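# Seat the juicer sieve basket on its drive spindle

## Task

Place the sieve basket down onto the drive spindle inside the white bowl ring of the juicer so that it is seated there; when finished, no gripper may be in contact with the basket, and the juicer must be upright with nothing touching it.

## Robot and tools

ROBOT. Two six-joint arms, left_arm and right_arm, each with a two-finger parallel gripper and a wrist camera. Every per-joint list, in calls and results alike, follows this order: waist (joint1), shoulder (joint2), elbow (joint3), wrist pitch (joint4), wrist yaw (joint5), wrist roll (joint6), and then the gripper. Wrist yaw runs opposite to its URDF sign everywhere you see or send it, so a URDF range of -0.5 to 2.0 shows up as -2.0 to 0.5. Stated ranges in radians (URDF signs): waist -2.880 to 2.880, shoulder 0.000 to 3.142, elbow 0.000 to 3.019, wrist pitch -1.693 to 1.571, wrist yaw -1.571 to 1.571, wrist roll -2.094 to 2.094. The true end stops may differ from these by up to 0.084 rad in either direction.

FRAMES. Scene frame: origin at table-top height, halfway between the nominal arm bases; +x points out over the table, +z points up, and left_arm sits on the +y side (this says nothing about which side of an image it appears on). Calibrated bases: left_arm at (+0.039, +0.336, 0) m with quat_wxyz (+1.000, 0, 0, +0.026); right_arm at (-0.010, -0.282, 0) m with quat_wxyz (+1.000, 0, 0, +0.015). Gripper positions, orientations, velocities and the wrist-camera poses are reported in that arm's own base frame. The fixed cameras and the table use the scene frame. end_effector_position is the point midway between the finger pads, roughly 1 cm short of the tips. The fingers extend along the gripper's +z and close along its y. Reported hand poses can be wrong by a few cm, more so at long reach.

execute_actions(actions, cameras). actions is a list of actions. Each action is a table of at most 15 rows, and each row is one control step of 1/30 s. A shorter table repeats its final row until all 15 steps are used. A row is always 14 numbers in [-1, 1], one list covering both arms: the six joint values and then the opening for left_arm, followed by the same seven for right_arm. Joint values are offsets, scaled so that 1.0 equals 2.811 rad (waist, shoulder), 2.53 (elbow), 2.575 (wrist pitch), 8.12 (wrist yaw), 9.528 (wrist roll). They are measured from the arm's Joint targets as they stood when that action began, not from the previous row, so sending the same offset again moves the arm further. Opening is an absolute value: +1 fully open, -1 closed. If an action would take any joint more than 0.084 rad past its range, it is rejected for both arms. cameras: ["all"], [], or a list of names (cam_high, cam_low, cam_left_wrist, cam_right_wrist). A name that does not exist invalidates the call. An empty actions list returns every camera view plus the full state.

move(target, speed, blend, opening_speed, grip_force, blocking, cameras). target is either one 14-number row laid out as above or a list of up to 15 such rows. Every row is an offset from the same current Joint targets, not from the row before it. All joints move together along interpolated paths lasting between 0.5 s and 10 s, with no collision avoidance. speed: the peak rad/s of the joint with the longest travel, 0.01 to 12.57, default 0.5; give one number or one per target. blend: corner rounding in rad, where 0 means stop at each target. opening_speed: how fast the commanded opening changes, in units per second on the -1..+1 scale, at least 0.2. grip_force: newtons per finger pad, 10 to 50, given as one value or one per arm; it remains in effect until changed, and lower values make the fingers close slowly. blocking=false makes the call return after about 0.5 s while the motion carries on. The result includes a "move:" line (done, off_target, moving, held, fault), and may add limits=held.

wait(seconds 0 to 10) keeps the last commands in place and lets a running move go on. stop brakes a running move. zoom_image(camera, region [x0,y0,x1,y1] in image pixels, no more than 504 wide and 504 high) enlarges part of the most recent image from that camera. read_manual returns only licence text. finished_scene(scene) closes the current scene for good, so make it the last call; the basket has to remain seated with the robot not touching it.

RESULTS. Joint positions gives rad per joint, then the finger-pad gap in m (0.094 when fully open). Joint velocities may read "within noise". Joint targets is the base from which your next offsets are counted. grip_measured uses the same scale as the opening you command; with nothing held it reads up to about 2.5 mm wide. Joint torques are total drive output (the arm's own weight included), in N m; numbers 3 and 4 wrap around at ±28. "joint sent to its limit" means a joint was clamped at its real end. "joint command not followed" means the clearance check changed the targets. MOTOR HOT warns of heat, and OVER-TEMPERATURE FAULT means that arm goes limp for 30 to 60 s or longer.

MOTION LIMITS. Each step, a joint target may lead its measured angle by at most 0.716 rad (waist, shoulder), 0.645 (elbow), 0.69 (wrist pitch), 1.84 (wrist yaw) or 3.24 (wrist roll). Targets that would move the gripper more than 110 mm from where it is get scaled back. Tiny offsets may not produce any motion at all.

AVOID. Don't drop the basket or release it while it is still moving. Don't slam into or shove the juicer; it has to stay upright and untouched. Keep everything on the table. Keep the two arms from meeting, and never close one gripper on the other's fingers. Don't hold loads or stretched poses long enough to overheat a motor. If an arm is left pressing on something, command its targets back past its measured positions. The arms' cameras come with calibration in the results; fixed cameras may be off by about 2.3 degrees and 9 mm.

Each tool is called after "Emit:" as a command line: name --argument value for each argument, lists and objects as JSON in quotes; but a table of rows of numbers goes row by row, as --pt "numbers of a row", without its own name.

## Session

Emit:
execute_actions --actions '[]'

Scene clock: 0.00 s.
left_arm: end_effector_position=(+0.8142, -0.0905, +0.2216) grip_measured=+1.000 end_effector_quat_wxyz=(+0.344, +0.573, +0.739, -0.082) | right_arm: end_effector_position=(+0.6963, +0.4772, +0.2062) grip_measured=+1.000 end_effector_quat_wxyz=(+0.286, -0.190, +0.910, +0.234)
Joint positions: left_arm=[-0.001 2.314 2.455 -1.206 -0.541 1.176 0.094] | right_arm=[0.554 2.199 2.176 -0.82 0.229 0.23 0.094]
Joint velocities: within noise
Joint torques (N m): no reading
Heat: left arm: hottest waist 28 °C; right arm: hottest shoulder 27 °C.
Joint targets: left_arm=[-0.001 2.309 2.481 -1.203 -0.541 1.176] | right_arm=[0.554 2.201 2.205 -0.816 0.229 0.230]
Tool commands: left_gripper/opening=+1.0 right_gripper/opening=+1.0

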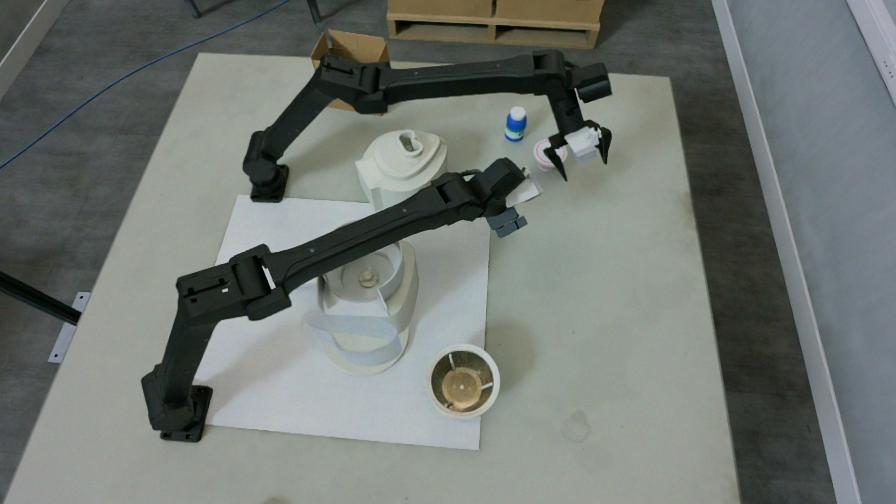

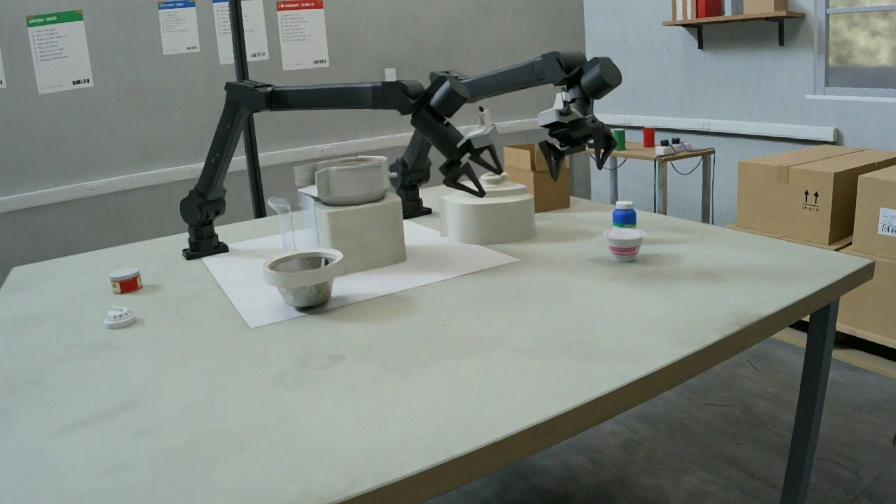

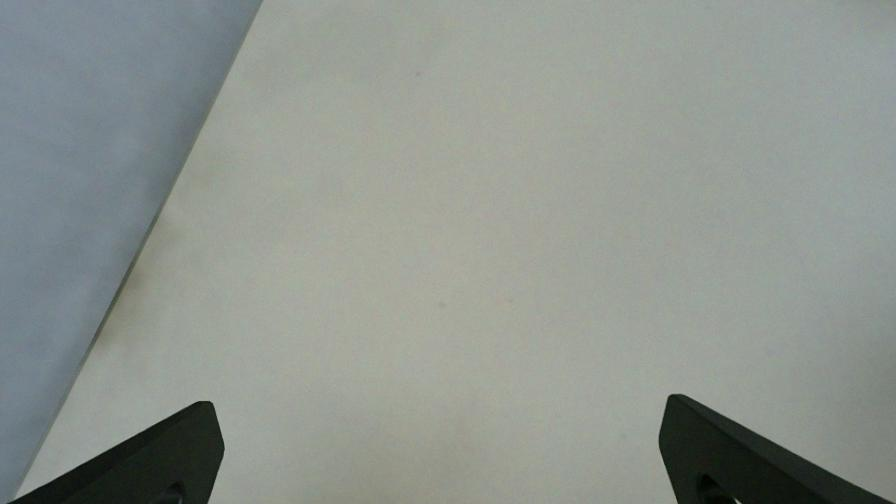

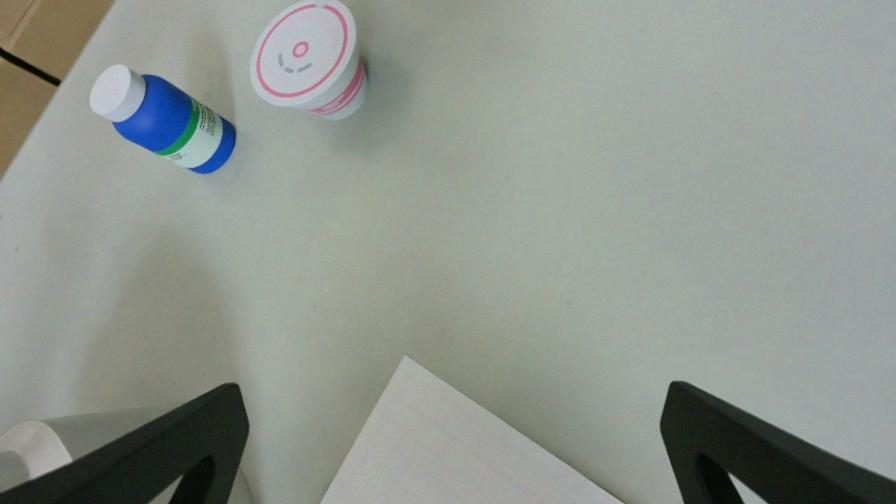

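Emit:
zoom_image --camera "cam_high" --region '[280, 210, 540, 430]'

Emit:
zoom_image --camera "cam_low" --region '[230, 130, 550, 320]'

Scaled by 1.938 from the camera's 896x504 image, which has a finer 1280x720 frame.

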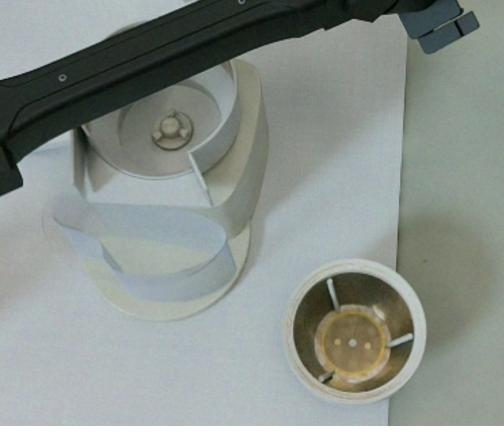

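Scaled by 1.575 from the camera's 896x504 image, which has a finer 1280x720 frame.

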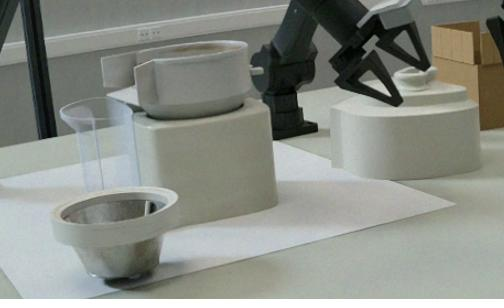

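Emit:
move --target '[0,0,0,0,0,0,1,-0.1348,-0.2152,-0.2115,-0.1530,-0.0282,-0.02414,1]' --speed 0.8 --cameras '["all"]'

Scene clock: 61.47 s.
left_arm: end_effector_position=(+0.8142, -0.0905, +0.2216) grip_measured=+1.000 end_effector_quat_wxyz=(+0.344, +0.573, +0.739, -0.082) | right_arm: end_effector_position=(+0.5776, +0.1002, +0.3273) grip_measured=+1.000 end_effector_quat_wxyz=(+0.234, -0.080, +0.969, +0.022)
Joint positions: left_arm=[-0.001 2.314 2.455 -1.206 -0.541 1.176 0.094] | right_arm=[0.172 1.579 1.682 -1.199 0.002 0.008 0.094]
Joint torques (N m): left_arm=[1.9 -21.25 8.99 1.32 -0.27 -0.02] | right_arm=[1.44 -13.63 9.91 0.34 0.04 -0.11]
Heat: left arm: hottest elbow 38 °C; right arm: hottest elbow 36 °C.
Joint targets: left_arm=[-0.001 2.309 2.481 -1.203 -0.541 1.176] | right_arm=[0.176 1.596 1.670 -1.210 0.000 -0.001]
move: done
camera_calibration:
cam_right_wrist: T_world_to_cam=[[0.163235, -0.986378, -0.0203364, 0.0125563], [-0.984107, -0.161329, -0.0742078, 0.649154], [0.0699161, 0.0321265, -0.997035, 0.371634], [0, 0, 0, 1]] pos_world=[0.610804, 0.105173, 0.41896]

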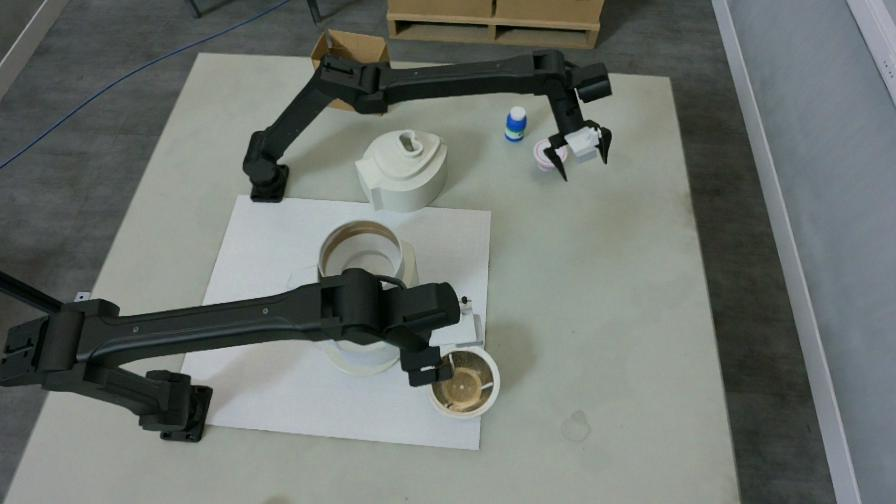

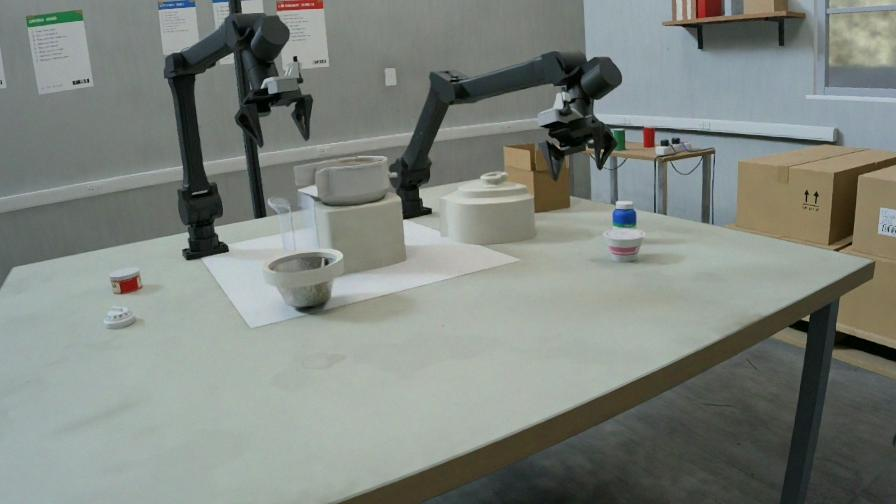

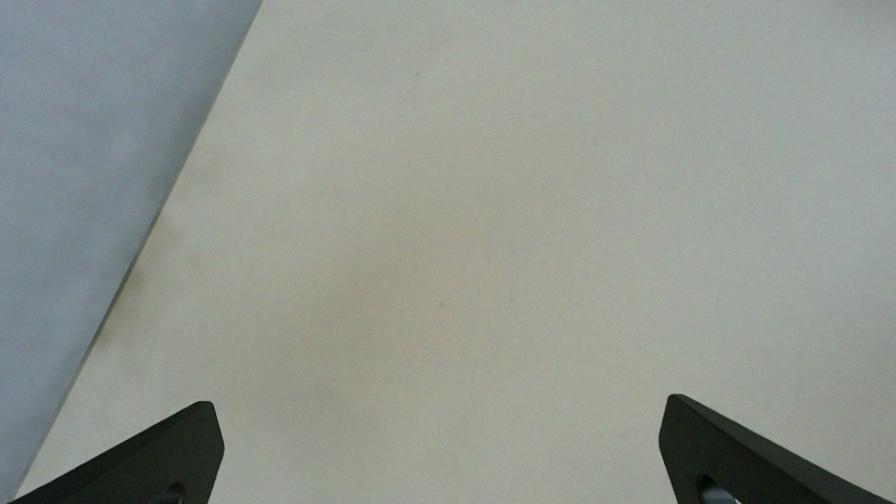

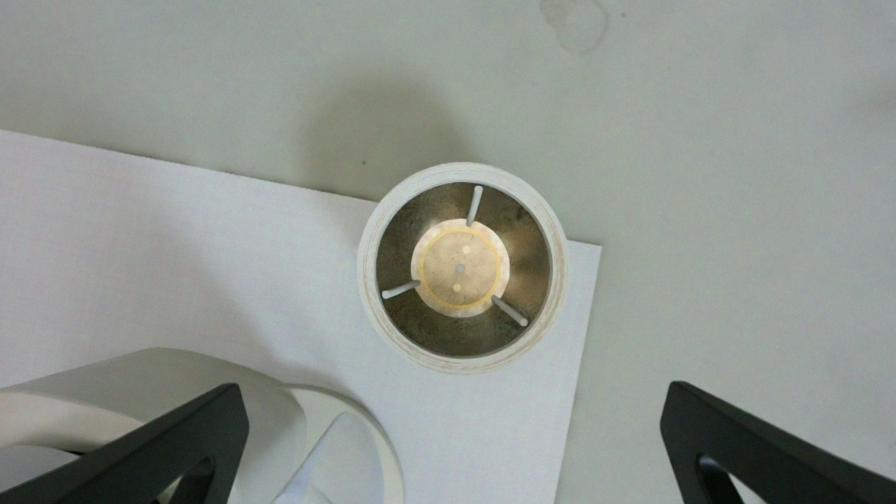

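Emit:
zoom_image --camera "cam_right_wrist" --region '[340, 150, 590, 390]'

Emit:
zoom_image --camera "cam_low" --region '[250, 140, 420, 320]'

Emit:
zoom_image --camera "cam_high" --region '[280, 190, 540, 430]'

Scaled by 2.016 from the camera's 896x504 image, which has a finer 1280x720 frame.

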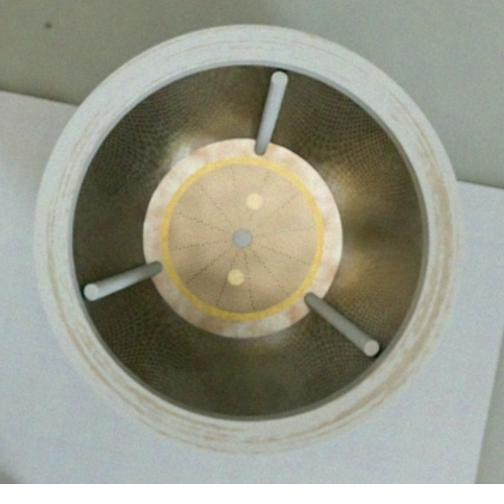

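Scaled by 2.800 from the camera's 896x504 image, which has a finer 1280x720 frame.

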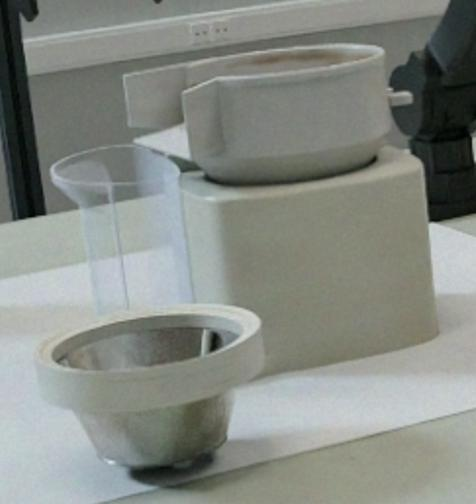

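Scaled by 1.938 from the camera's 896x504 image, which has a finer 1280x720 frame.

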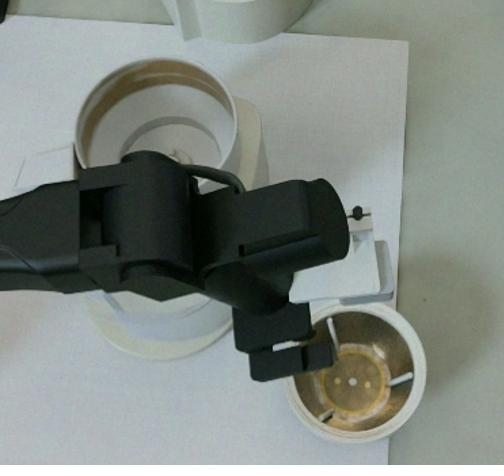

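Emit:
move --target '[-0.2814,-0.3814,-0.3601,-0.1029,0.0666,-0.1234,1,0,0,0,0,0,0,1]' --speed 0.8 --cameras '["cam_left_wrist","cam_high","cam_low"]'

Scene clock: 85.50 s.
left_arm: end_effector_position=(+0.2983, -0.3055, +0.4153) grip_measured=+1.000 end_effector_quat_wxyz=(+0.206, +0.384, +0.896, -0.087) | right_arm: end_effector_position=(+0.5776, +0.1002, +0.3273) grip_measured=+1.000 end_effector_quat_wxyz=(+0.234, -0.080, +0.969, +0.022)
Joint positions: left_arm=[-0.795 1.23 1.573 -1.463 -0.004 0.014 0.094] | right_arm=[0.172 1.579 1.682 -1.199 0.002 0.007 0.094]
Joint torques (N m): left_arm=[2.2 -5.01 6.57 1.02 0.24 -0.18] | right_arm=[1.26 -13.22 9.74 0.36 0.03 -0.16]
Heat: left arm: hottest elbow 39 °C; right arm: hottest elbow 35 °C.
Joint targets: left_arm=[-0.792 1.237 1.570 -1.468 0.000 0.000] | right_arm=[0.176 1.596 1.670 -1.210 0.000 -0.001]
move: done
camera_calibration:
cam_left_wrist: T_world_to_cam=[[-0.737368, -0.675491, -0.0000494997, 0.0129997], [-0.675485, 0.737361, -0.00424051, 0.466363], [0.00290093, -0.00309338, -0.999991, 0.500896], [0, 0, 0, 1]] pos_world=[0.323154, -0.333547, 0.50287]
Images, in order (width x height): cam_high 896x504, cam_low 896x504, cam_left_wrist 896x504.

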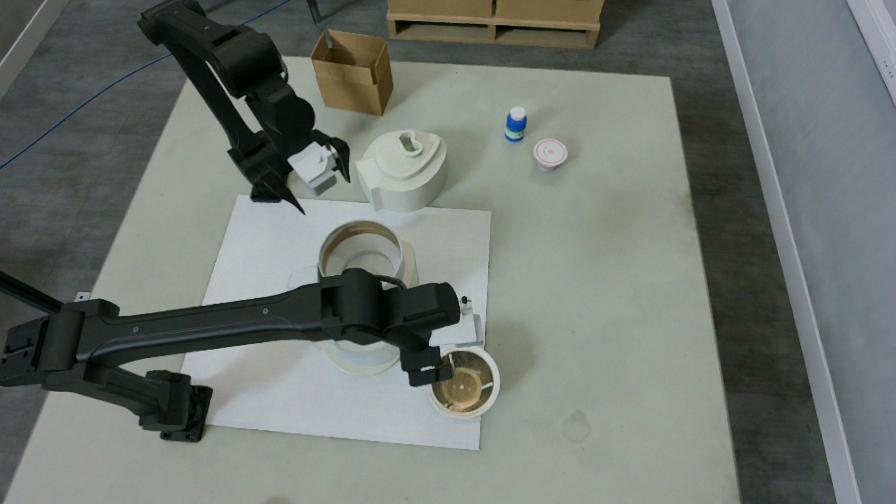

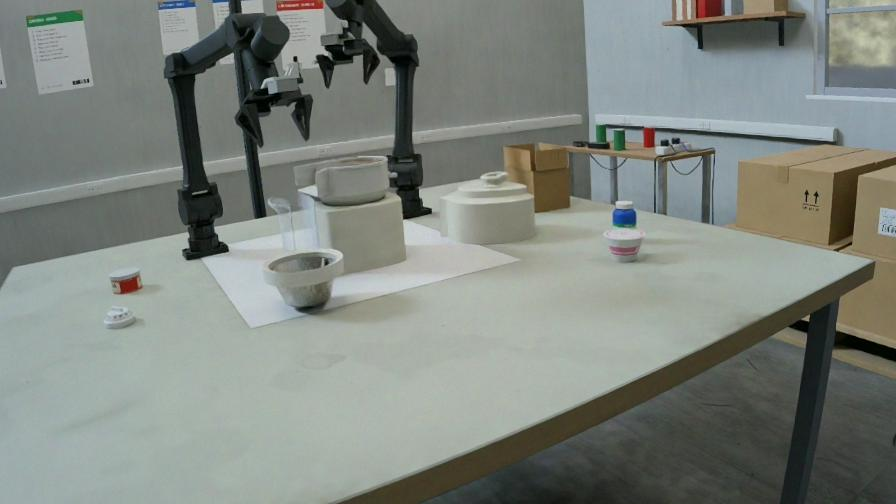

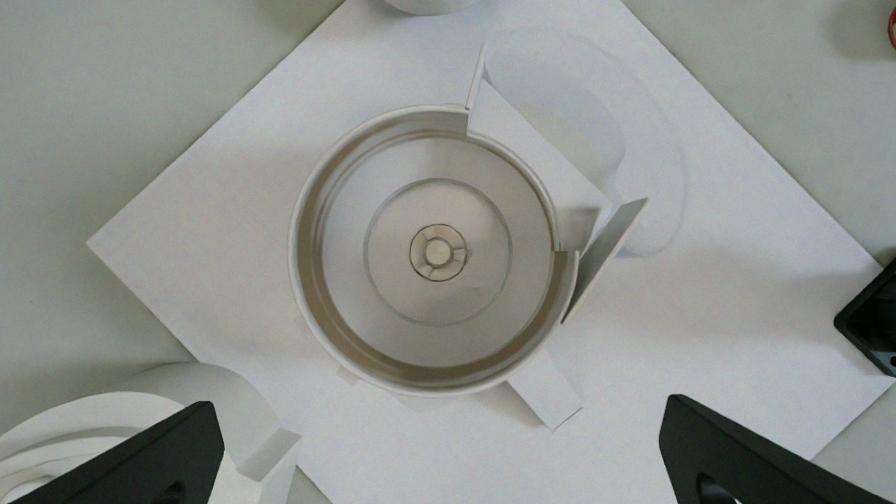

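Emit:
zoom_image --camera "cam_left_wrist" --region '[280, 90, 660, 410]'

Emit:
zoom_image --camera "cam_left_wrist" --region '[390, 200, 490, 300]'

Scaled by 1.326 from the camera's 896x504 image, which has a finer 1280x720 frame.

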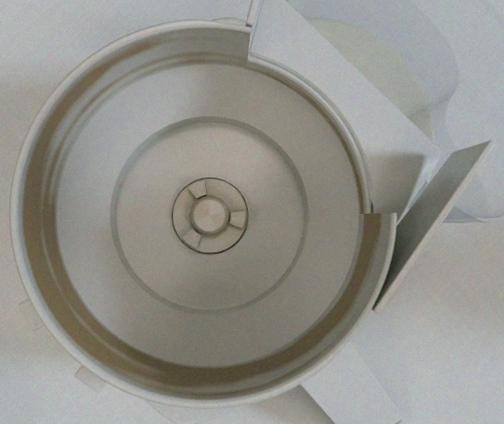

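Scaled by 5.040 from the camera's 896x504 image, which has a finer 1280x720 frame.

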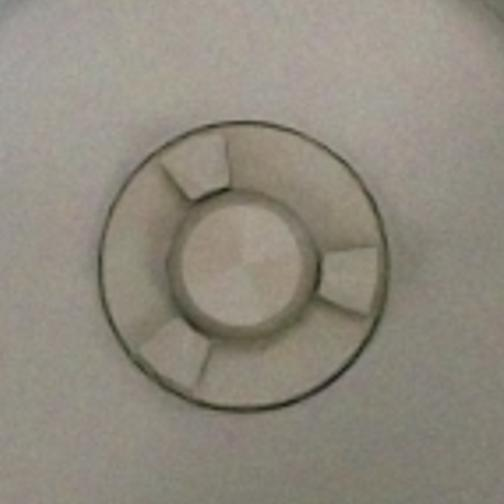

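Emit:
zoom_image --camera "cam_low" --region '[255, 240, 355, 320]'

Scaled by 5.040 from the camera's 896x504 image, which has a finer 1280x720 frame.

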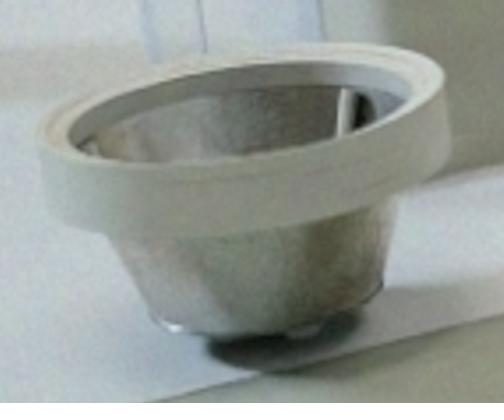

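Emit:
move --target '[0,0,0,0,0,0,1,-0.0039,0.0800,0.0051,-0.0864,0,-0.16476,1]' --speed 0.8 --cameras '["cam_right_wrist","cam_high"]'

Scene clock: 142.37 s.
left_arm: end_effector_position=(+0.2983, -0.3055, +0.4153) grip_measured=+1.000 end_effector_quat_wxyz=(+0.206, +0.383, +0.896, -0.087) | right_arm: end_effector_position=(+0.5530, +0.0959, +0.1891) grip_measured=+1.000 end_effector_quat_wxyz=(-0.011, +0.762, -0.647, +0.008)
Joint positions: left_arm=[-0.795 1.23 1.573 -1.463 -0.004 0.013 0.094] | right_arm=[0.172 1.804 1.682 -1.422 0.002 -1.562 0.094]
Joint torques (N m): left_arm=[2.02 -5.07 6.6 1.01 0.23 -0.15] | right_arm=[0.5 -15.74 9.99 -0.49 0.09 -0.17]
Heat: left arm: hottest elbow 37 °C; right arm: hottest elbow 35 °C.
Joint targets: left_arm=[-0.792 1.237 1.570 -1.468 0.000 0.000] | right_arm=[0.165 1.821 1.683 -1.433 0.000 -1.570]
move: done
camera_calibration:
cam_right_wrist: T_world_to_cam=[[0.987967, 0.153967, 0.0146939, -0.562433], [0.136346, -0.911848, 0.387224, -0.0208943], [0.0730184, -0.380561, -0.921869, 0.259316], [0, 0, 0, 1]] pos_world=[0.539579, 0.166229, 0.25541]
Images, in order (width x height): cam_high 896x504, cam_right_wrist 896x504.

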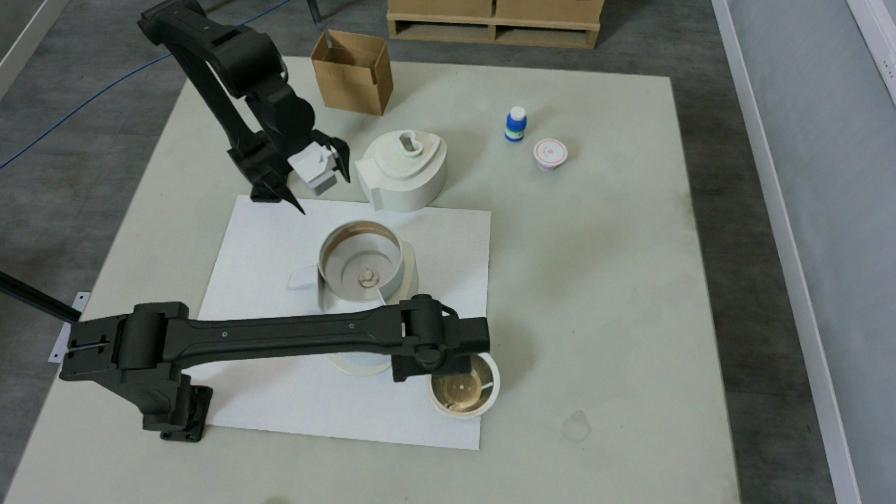

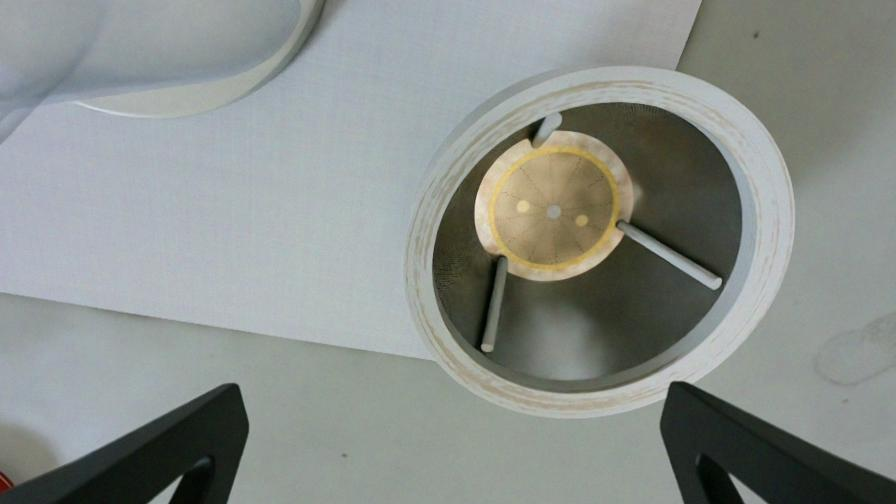

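Emit:
move --target '[0,0,0,0,0,0,1,0,0.02206,-0.08261,0.09476,0,0,1]' --speed 0.3 --cameras '["cam_right_wrist","cam_low","cam_high"]'

Scene clock: 159.40 s.
left_arm: end_effector_position=(+0.2983, -0.3055, +0.4153) grip_measured=+1.000 end_effector_quat_wxyz=(+0.206, +0.383, +0.896, -0.087) | right_arm: end_effector_position=(+0.5401, +0.0937, +0.0817) grip_measured=+1.000 end_effector_quat_wxyz=(+0.005, +0.763, -0.647, -0.005)
Joint positions: left_arm=[-0.795 1.23 1.573 -1.463 -0.004 0.013 0.094] | right_arm=[0.172 1.868 1.484 -1.201 0.002 -1.563 0.094]
Joint torques (N m): left_arm=[2.02 -5.13 6.61 1.02 0.22 -0.15] | right_arm=[0.62 -17.03 8.23 0.44 0.11 -0.15]
Heat: left arm: hottest elbow 37 °C; right arm: hottest elbow 35 °C.
Joint targets: left_arm=[-0.792 1.237 1.570 -1.468 0.000 0.000] | right_arm=[0.165 1.883 1.474 -1.189 0.000 -1.571]
move: done
camera_calibration:
cam_right_wrist: T_world_to_cam=[[0.987552, 0.155035, -0.0265497, -0.544263], [0.153118, -0.908933, 0.387809, 0.0109819], [0.0359919, -0.387046, -0.921357, 0.181038], [0, 0, 0, 1]] pos_world=[0.529291, 0.164432, 0.148092]
Images, in order (width x height): cam_high 896x504, cam_low 896x504, cam_right_wrist 896x504.

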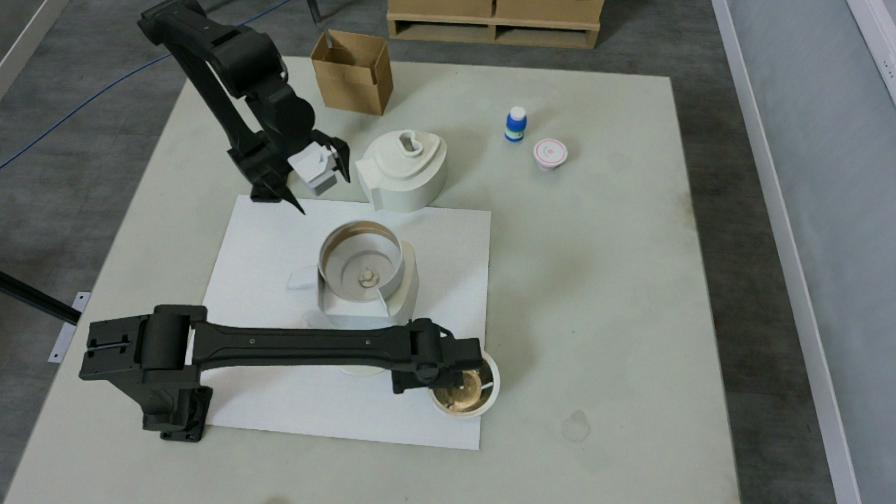

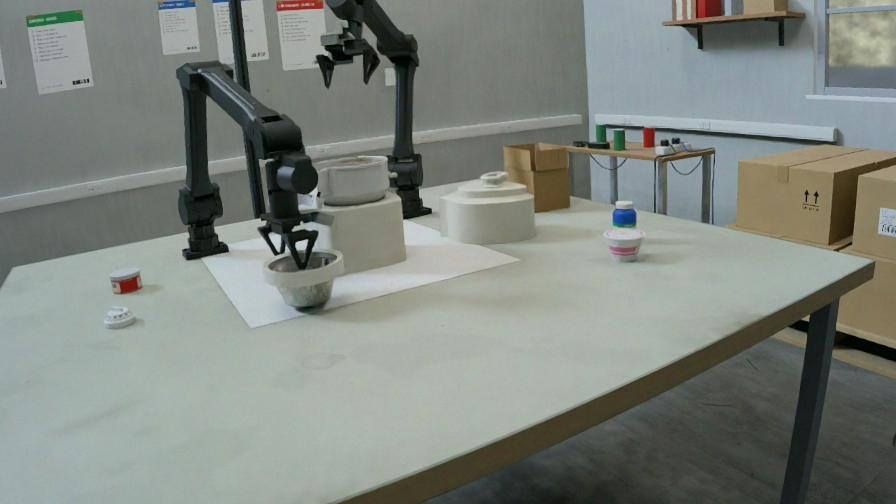

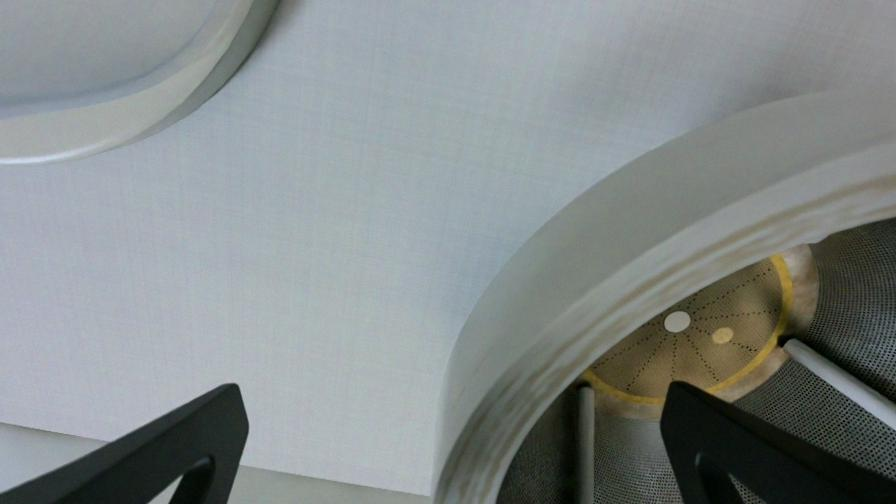

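Emit:
move --target '[0,0,0,0,0,0,1,-0.0053,0.0021,0,0.0062,0,0,0.0]' --speed 0.2 --opening_speed 1.0 --cameras '["cam_right_wrist"]'

Scene clock: 173.47 s.
left_arm: end_effector_position=(+0.2983, -0.3055, +0.4153) grip_measured=+1.000 end_effector_quat_wxyz=(+0.206, +0.383, +0.896, -0.087) | right_arm: end_effector_position=(+0.5445, +0.0908, +0.0817) grip_measured=+0.002 end_effector_quat_wxyz=(-0.001, +0.761, -0.649, +0.000)
Joint positions: left_arm=[-0.795 1.23 1.573 -1.463 -0.004 0.013 0.094] | right_arm=[0.165 1.868 1.484 -1.185 0.002 -1.564 0.047]
Joint torques (N m): left_arm=[2.08 -5.13 6.57 1.05 0.22 -0.15] | right_arm=[0.03 -16.03 8.31 0.39 0.09 -0.15]
Heat: left arm: hottest elbow 37 °C; right arm: hottest elbow 36 °C.
Joint targets: left_arm=[-0.792 1.237 1.570 -1.468 0.000 0.000] | right_arm=[0.150 1.889 1.474 -1.173 0.000 -1.570]
move: done
camera_calibration:
cam_right_wrist: T_world_to_cam=[[0.988763, 0.149097, -0.0108982, -0.549671], [0.141623, -0.910864, 0.387647, 0.0142475], [0.0478702, -0.384834, -0.921743, 0.173055], [0, 0, 0, 1]] pos_world=[0.533192, 0.161529, 0.147999]
Images, in order (width x height): cam_right_wrist 896x504.

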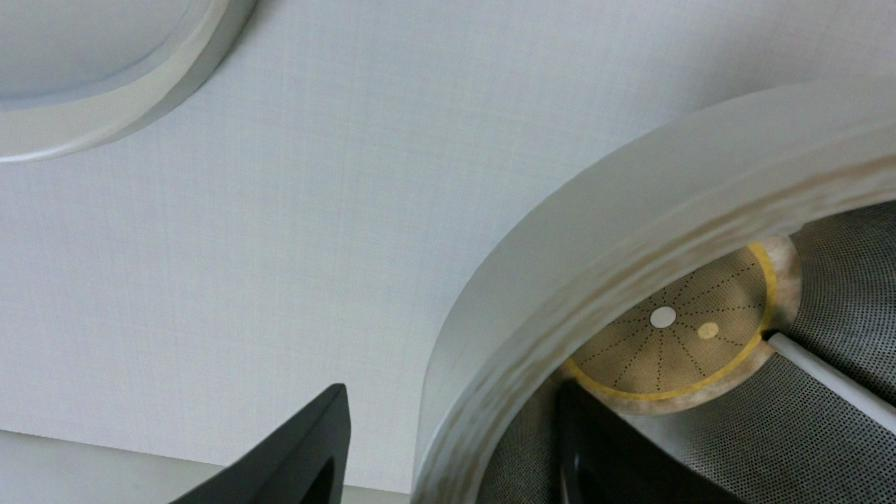

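Emit:
move --target '[0,0,0,0,0,0,1,0,0,0,0,0,0,-1]' --speed 0.2 --opening_speed 0.4 --cameras '["cam_right_wrist","cam_low"]'

Scene clock: 179.73 s.
left_arm: end_effector_position=(+0.2983, -0.3055, +0.4153) grip_measured=+1.000 end_effector_quat_wxyz=(+0.206, +0.383, +0.896, -0.087) | right_arm: end_effector_position=(+0.5454, +0.0897, +0.0817) grip_measured=-0.697 end_effector_quat_wxyz=(-0.002, +0.760, -0.650, +0.001)
Joint positions: left_arm=[-0.795 1.23 1.573 -1.463 -0.004 0.013 0.094] | right_arm=[0.163 1.868 1.484 -1.183 0.001 -1.564 0.014]
Joint torques (N m): left_arm=[2.08 -5.19 6.61 1.01 0.23 -0.16] | right_arm=[0.44 -15.79 8.36 0.36 0.11 -0.14]
Heat: left arm: hottest elbow 37 °C; right arm: hottest elbow 36 °C.
Joint targets: left_arm=[-0.792 1.237 1.570 -1.468 0.000 0.000] | right_arm=[0.150 1.889 1.474 -1.173 0.000 -1.570]
move: done
camera_calibration:
cam_right_wrist: T_world_to_cam=[[0.989014, 0.14759, -0.00821759, -0.550489], [0.139167, -0.910946, 0.388341, 0.0143676], [0.0498297, -0.385219, -0.921479, 0.171575], [0, 0, 0, 1]] pos_world=[0.533892, 0.160429, 0.148]
Images, in order (width x height): cam_low 896x504, cam_right_wrist 896x504.

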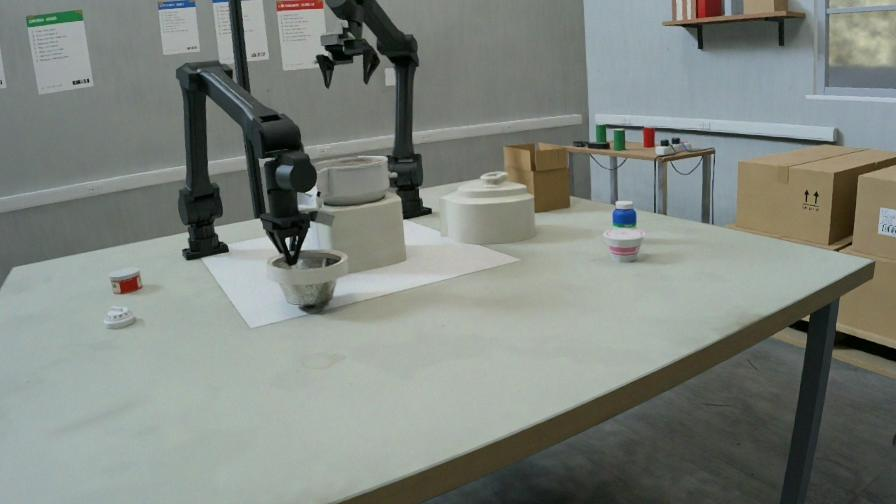

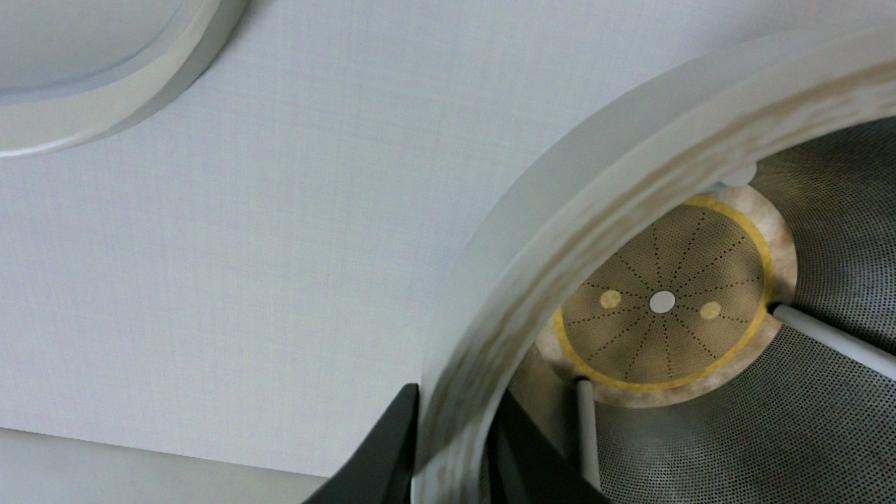

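Emit:
move --target '[0,0,0,0,0,0,1,0,-0.02597,0.08538,-0.1134,0,0,-1]' --speed 0.2 --cameras '["cam_right_wrist","cam_low"]'

Scene clock: 188.63 s.
left_arm: end_effector_position=(+0.2983, -0.3055, +0.4153) grip_measured=+1.000 end_effector_quat_wxyz=(+0.206, +0.383, +0.896, -0.087) | right_arm: end_effector_position=(+0.5276, +0.0868, +0.1468) grip_measured=-0.713 end_effector_quat_wxyz=(+0.040, +0.759, -0.649, -0.035)
Joint positions: left_arm=[-0.795 1.23 1.573 -1.463 -0.004 0.013 0.094] | right_arm=[0.163 1.841 1.62 -1.456 0.001 -1.564 0.013]
Joint torques (N m): left_arm=[2.26 -5.07 6.58 1.02 0.23 -0.15] | right_arm=[0.03 -20.01 15.2 -0.65 0.1 -0.16]
Heat: left arm: hottest elbow 37 °C; right arm: hottest elbow 36 °C.
Joint targets: left_arm=[-0.792 1.237 1.570 -1.468 0.000 0.000] | right_arm=[0.150 1.816 1.690 -1.465 0.000 -1.570]
move: off_target (right_arm); right_arm: the elbow is farthest, 0.070 rad from its target
camera_calibration:
cam_right_wrist: T_world_to_cam=[[0.9821, 0.146381, -0.118546, -0.51208], [0.181467, -0.903999, 0.387113, -0.0338082], [-0.0504989, -0.401695, -0.91438, 0.284637], [0, 0, 0, 1]] pos_world=[0.523422, 0.158734, 0.212649]
Images, in order (width x height): cam_low 896x504, cam_right_wrist 896x504.

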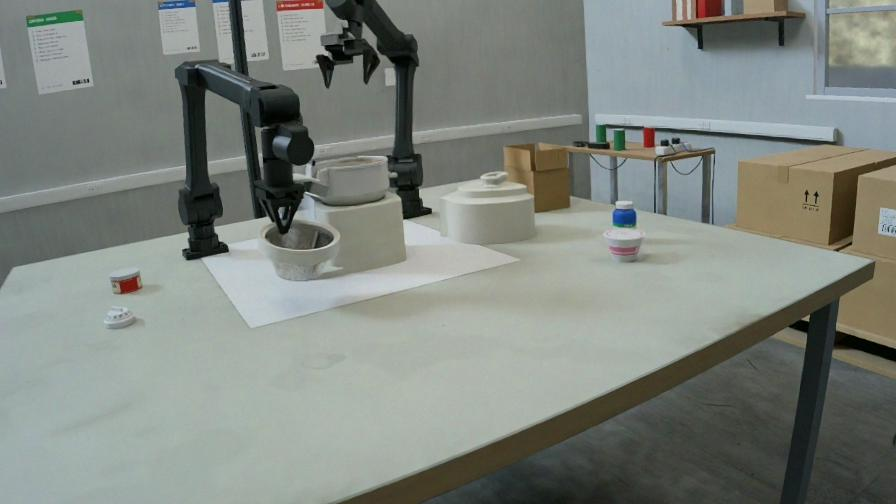

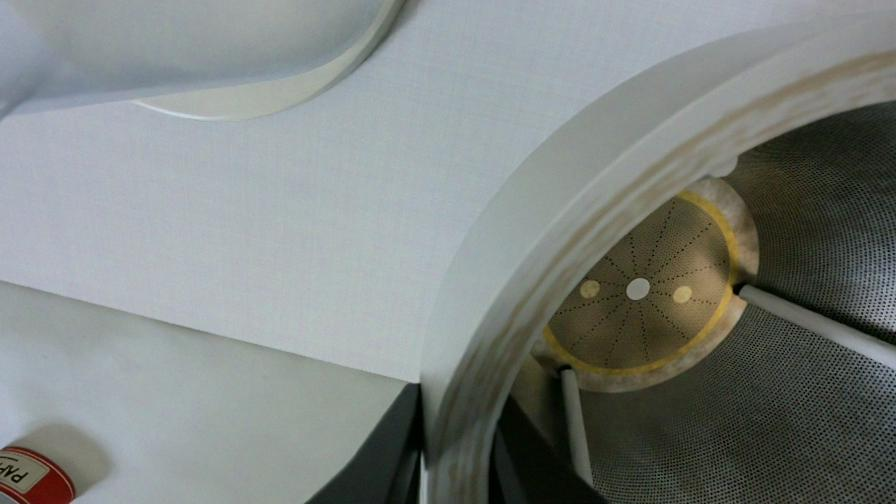

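Emit:
move --target '[0,0,0,0,0,0,1,-0.1245,-0.2398,-0.3909,0.6431,0,0,-1]' --speed 0.4 --cameras '["cam_low","cam_high"]'

Emit:
zoom_image --camera "cam_low" --region '[180, 140, 360, 300]'

Scene clock: 206.80 s.
left_arm: end_effector_position=(+0.2983, -0.3055, +0.4153) grip_measured=+1.000 end_effector_quat_wxyz=(+0.206, +0.383, +0.896, -0.087) | right_arm: end_effector_position=(+0.5042, -0.0957, +0.2607) grip_measured=-0.713 end_effector_quat_wxyz=(+0.379, -0.513, +0.622, -0.454)
Joint positions: left_arm=[-0.795 1.23 1.573 -1.463 -0.004 0.013 0.094] | right_arm=[-0.187 1.164 0.703 0.156 0.001 -1.564 0.013]
Joint torques (N m): left_arm=[2.08 -5.19 6.57 1.02 0.23 -0.15] | right_arm=[0.03 -8.82 10.3 2.93 0.07 -0.07]
Heat: left arm: hottest elbow 37 °C; right arm: hottest elbow 39 °C.
Joint targets: left_arm=[-0.792 1.237 1.570 -1.468 0.000 0.000] | right_arm=[-0.200 1.142 0.701 0.191 0.000 -1.570]
move: done
Images, in order (width x height): cam_high 896x504, cam_low 896x504.

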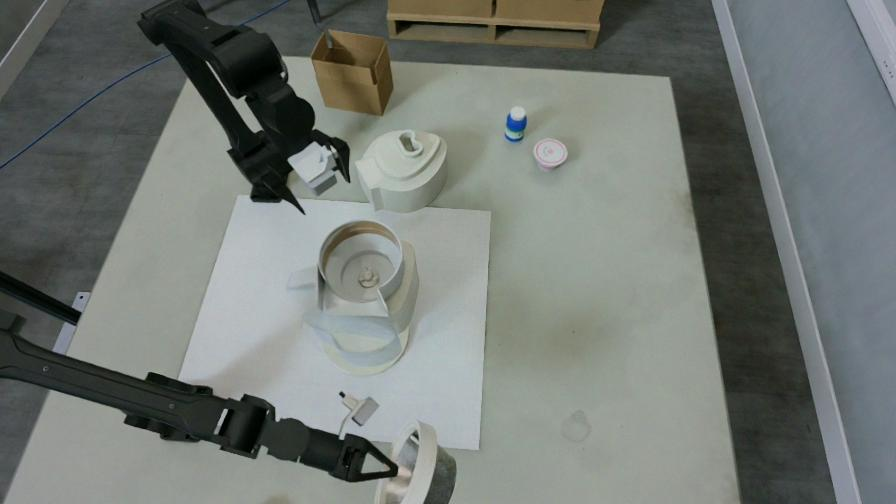

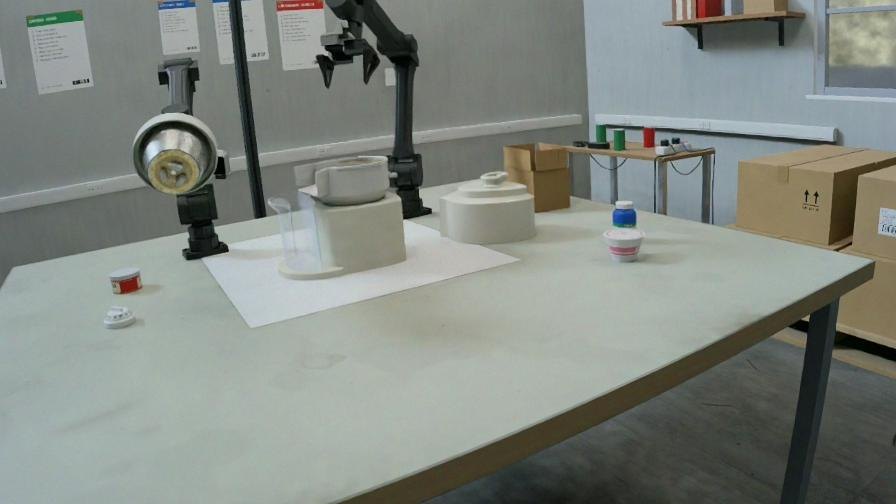

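Scaled by 2.800 from the camera's 896x504 image, which has a finer 1280x720 frame.

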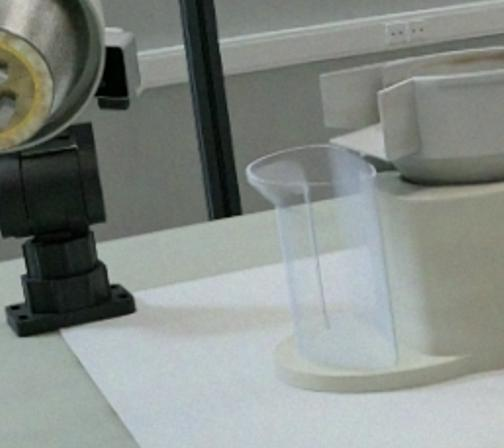

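Emit:
zoom_image --camera "cam_low" --region '[125, 105, 235, 205]'

Emit:
zoom_image --camera "cam_low" --region '[145, 140, 210, 200]'

Scaled by 4.582 from the camera's 896x504 image, which has a finer 1280x720 frame.

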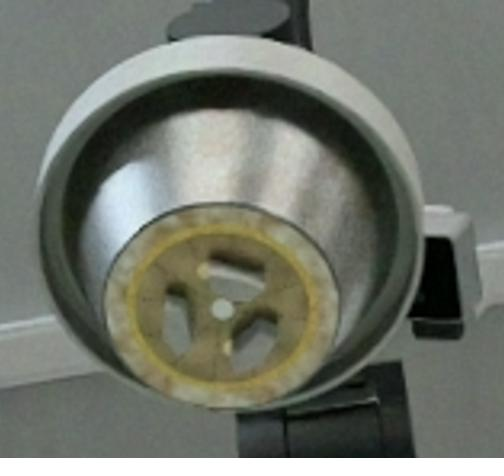

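Scaled by 7.754 from the camera's 896x504 image, which has a finer 1280x720 frame.

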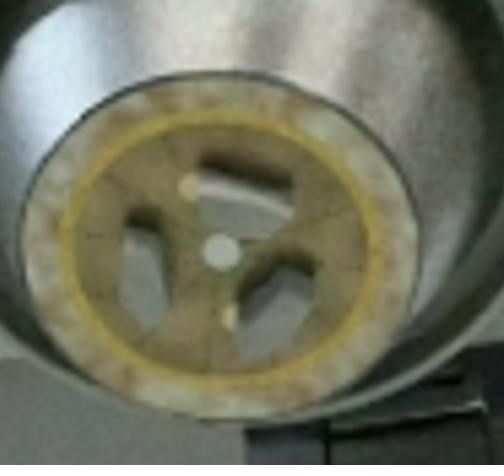

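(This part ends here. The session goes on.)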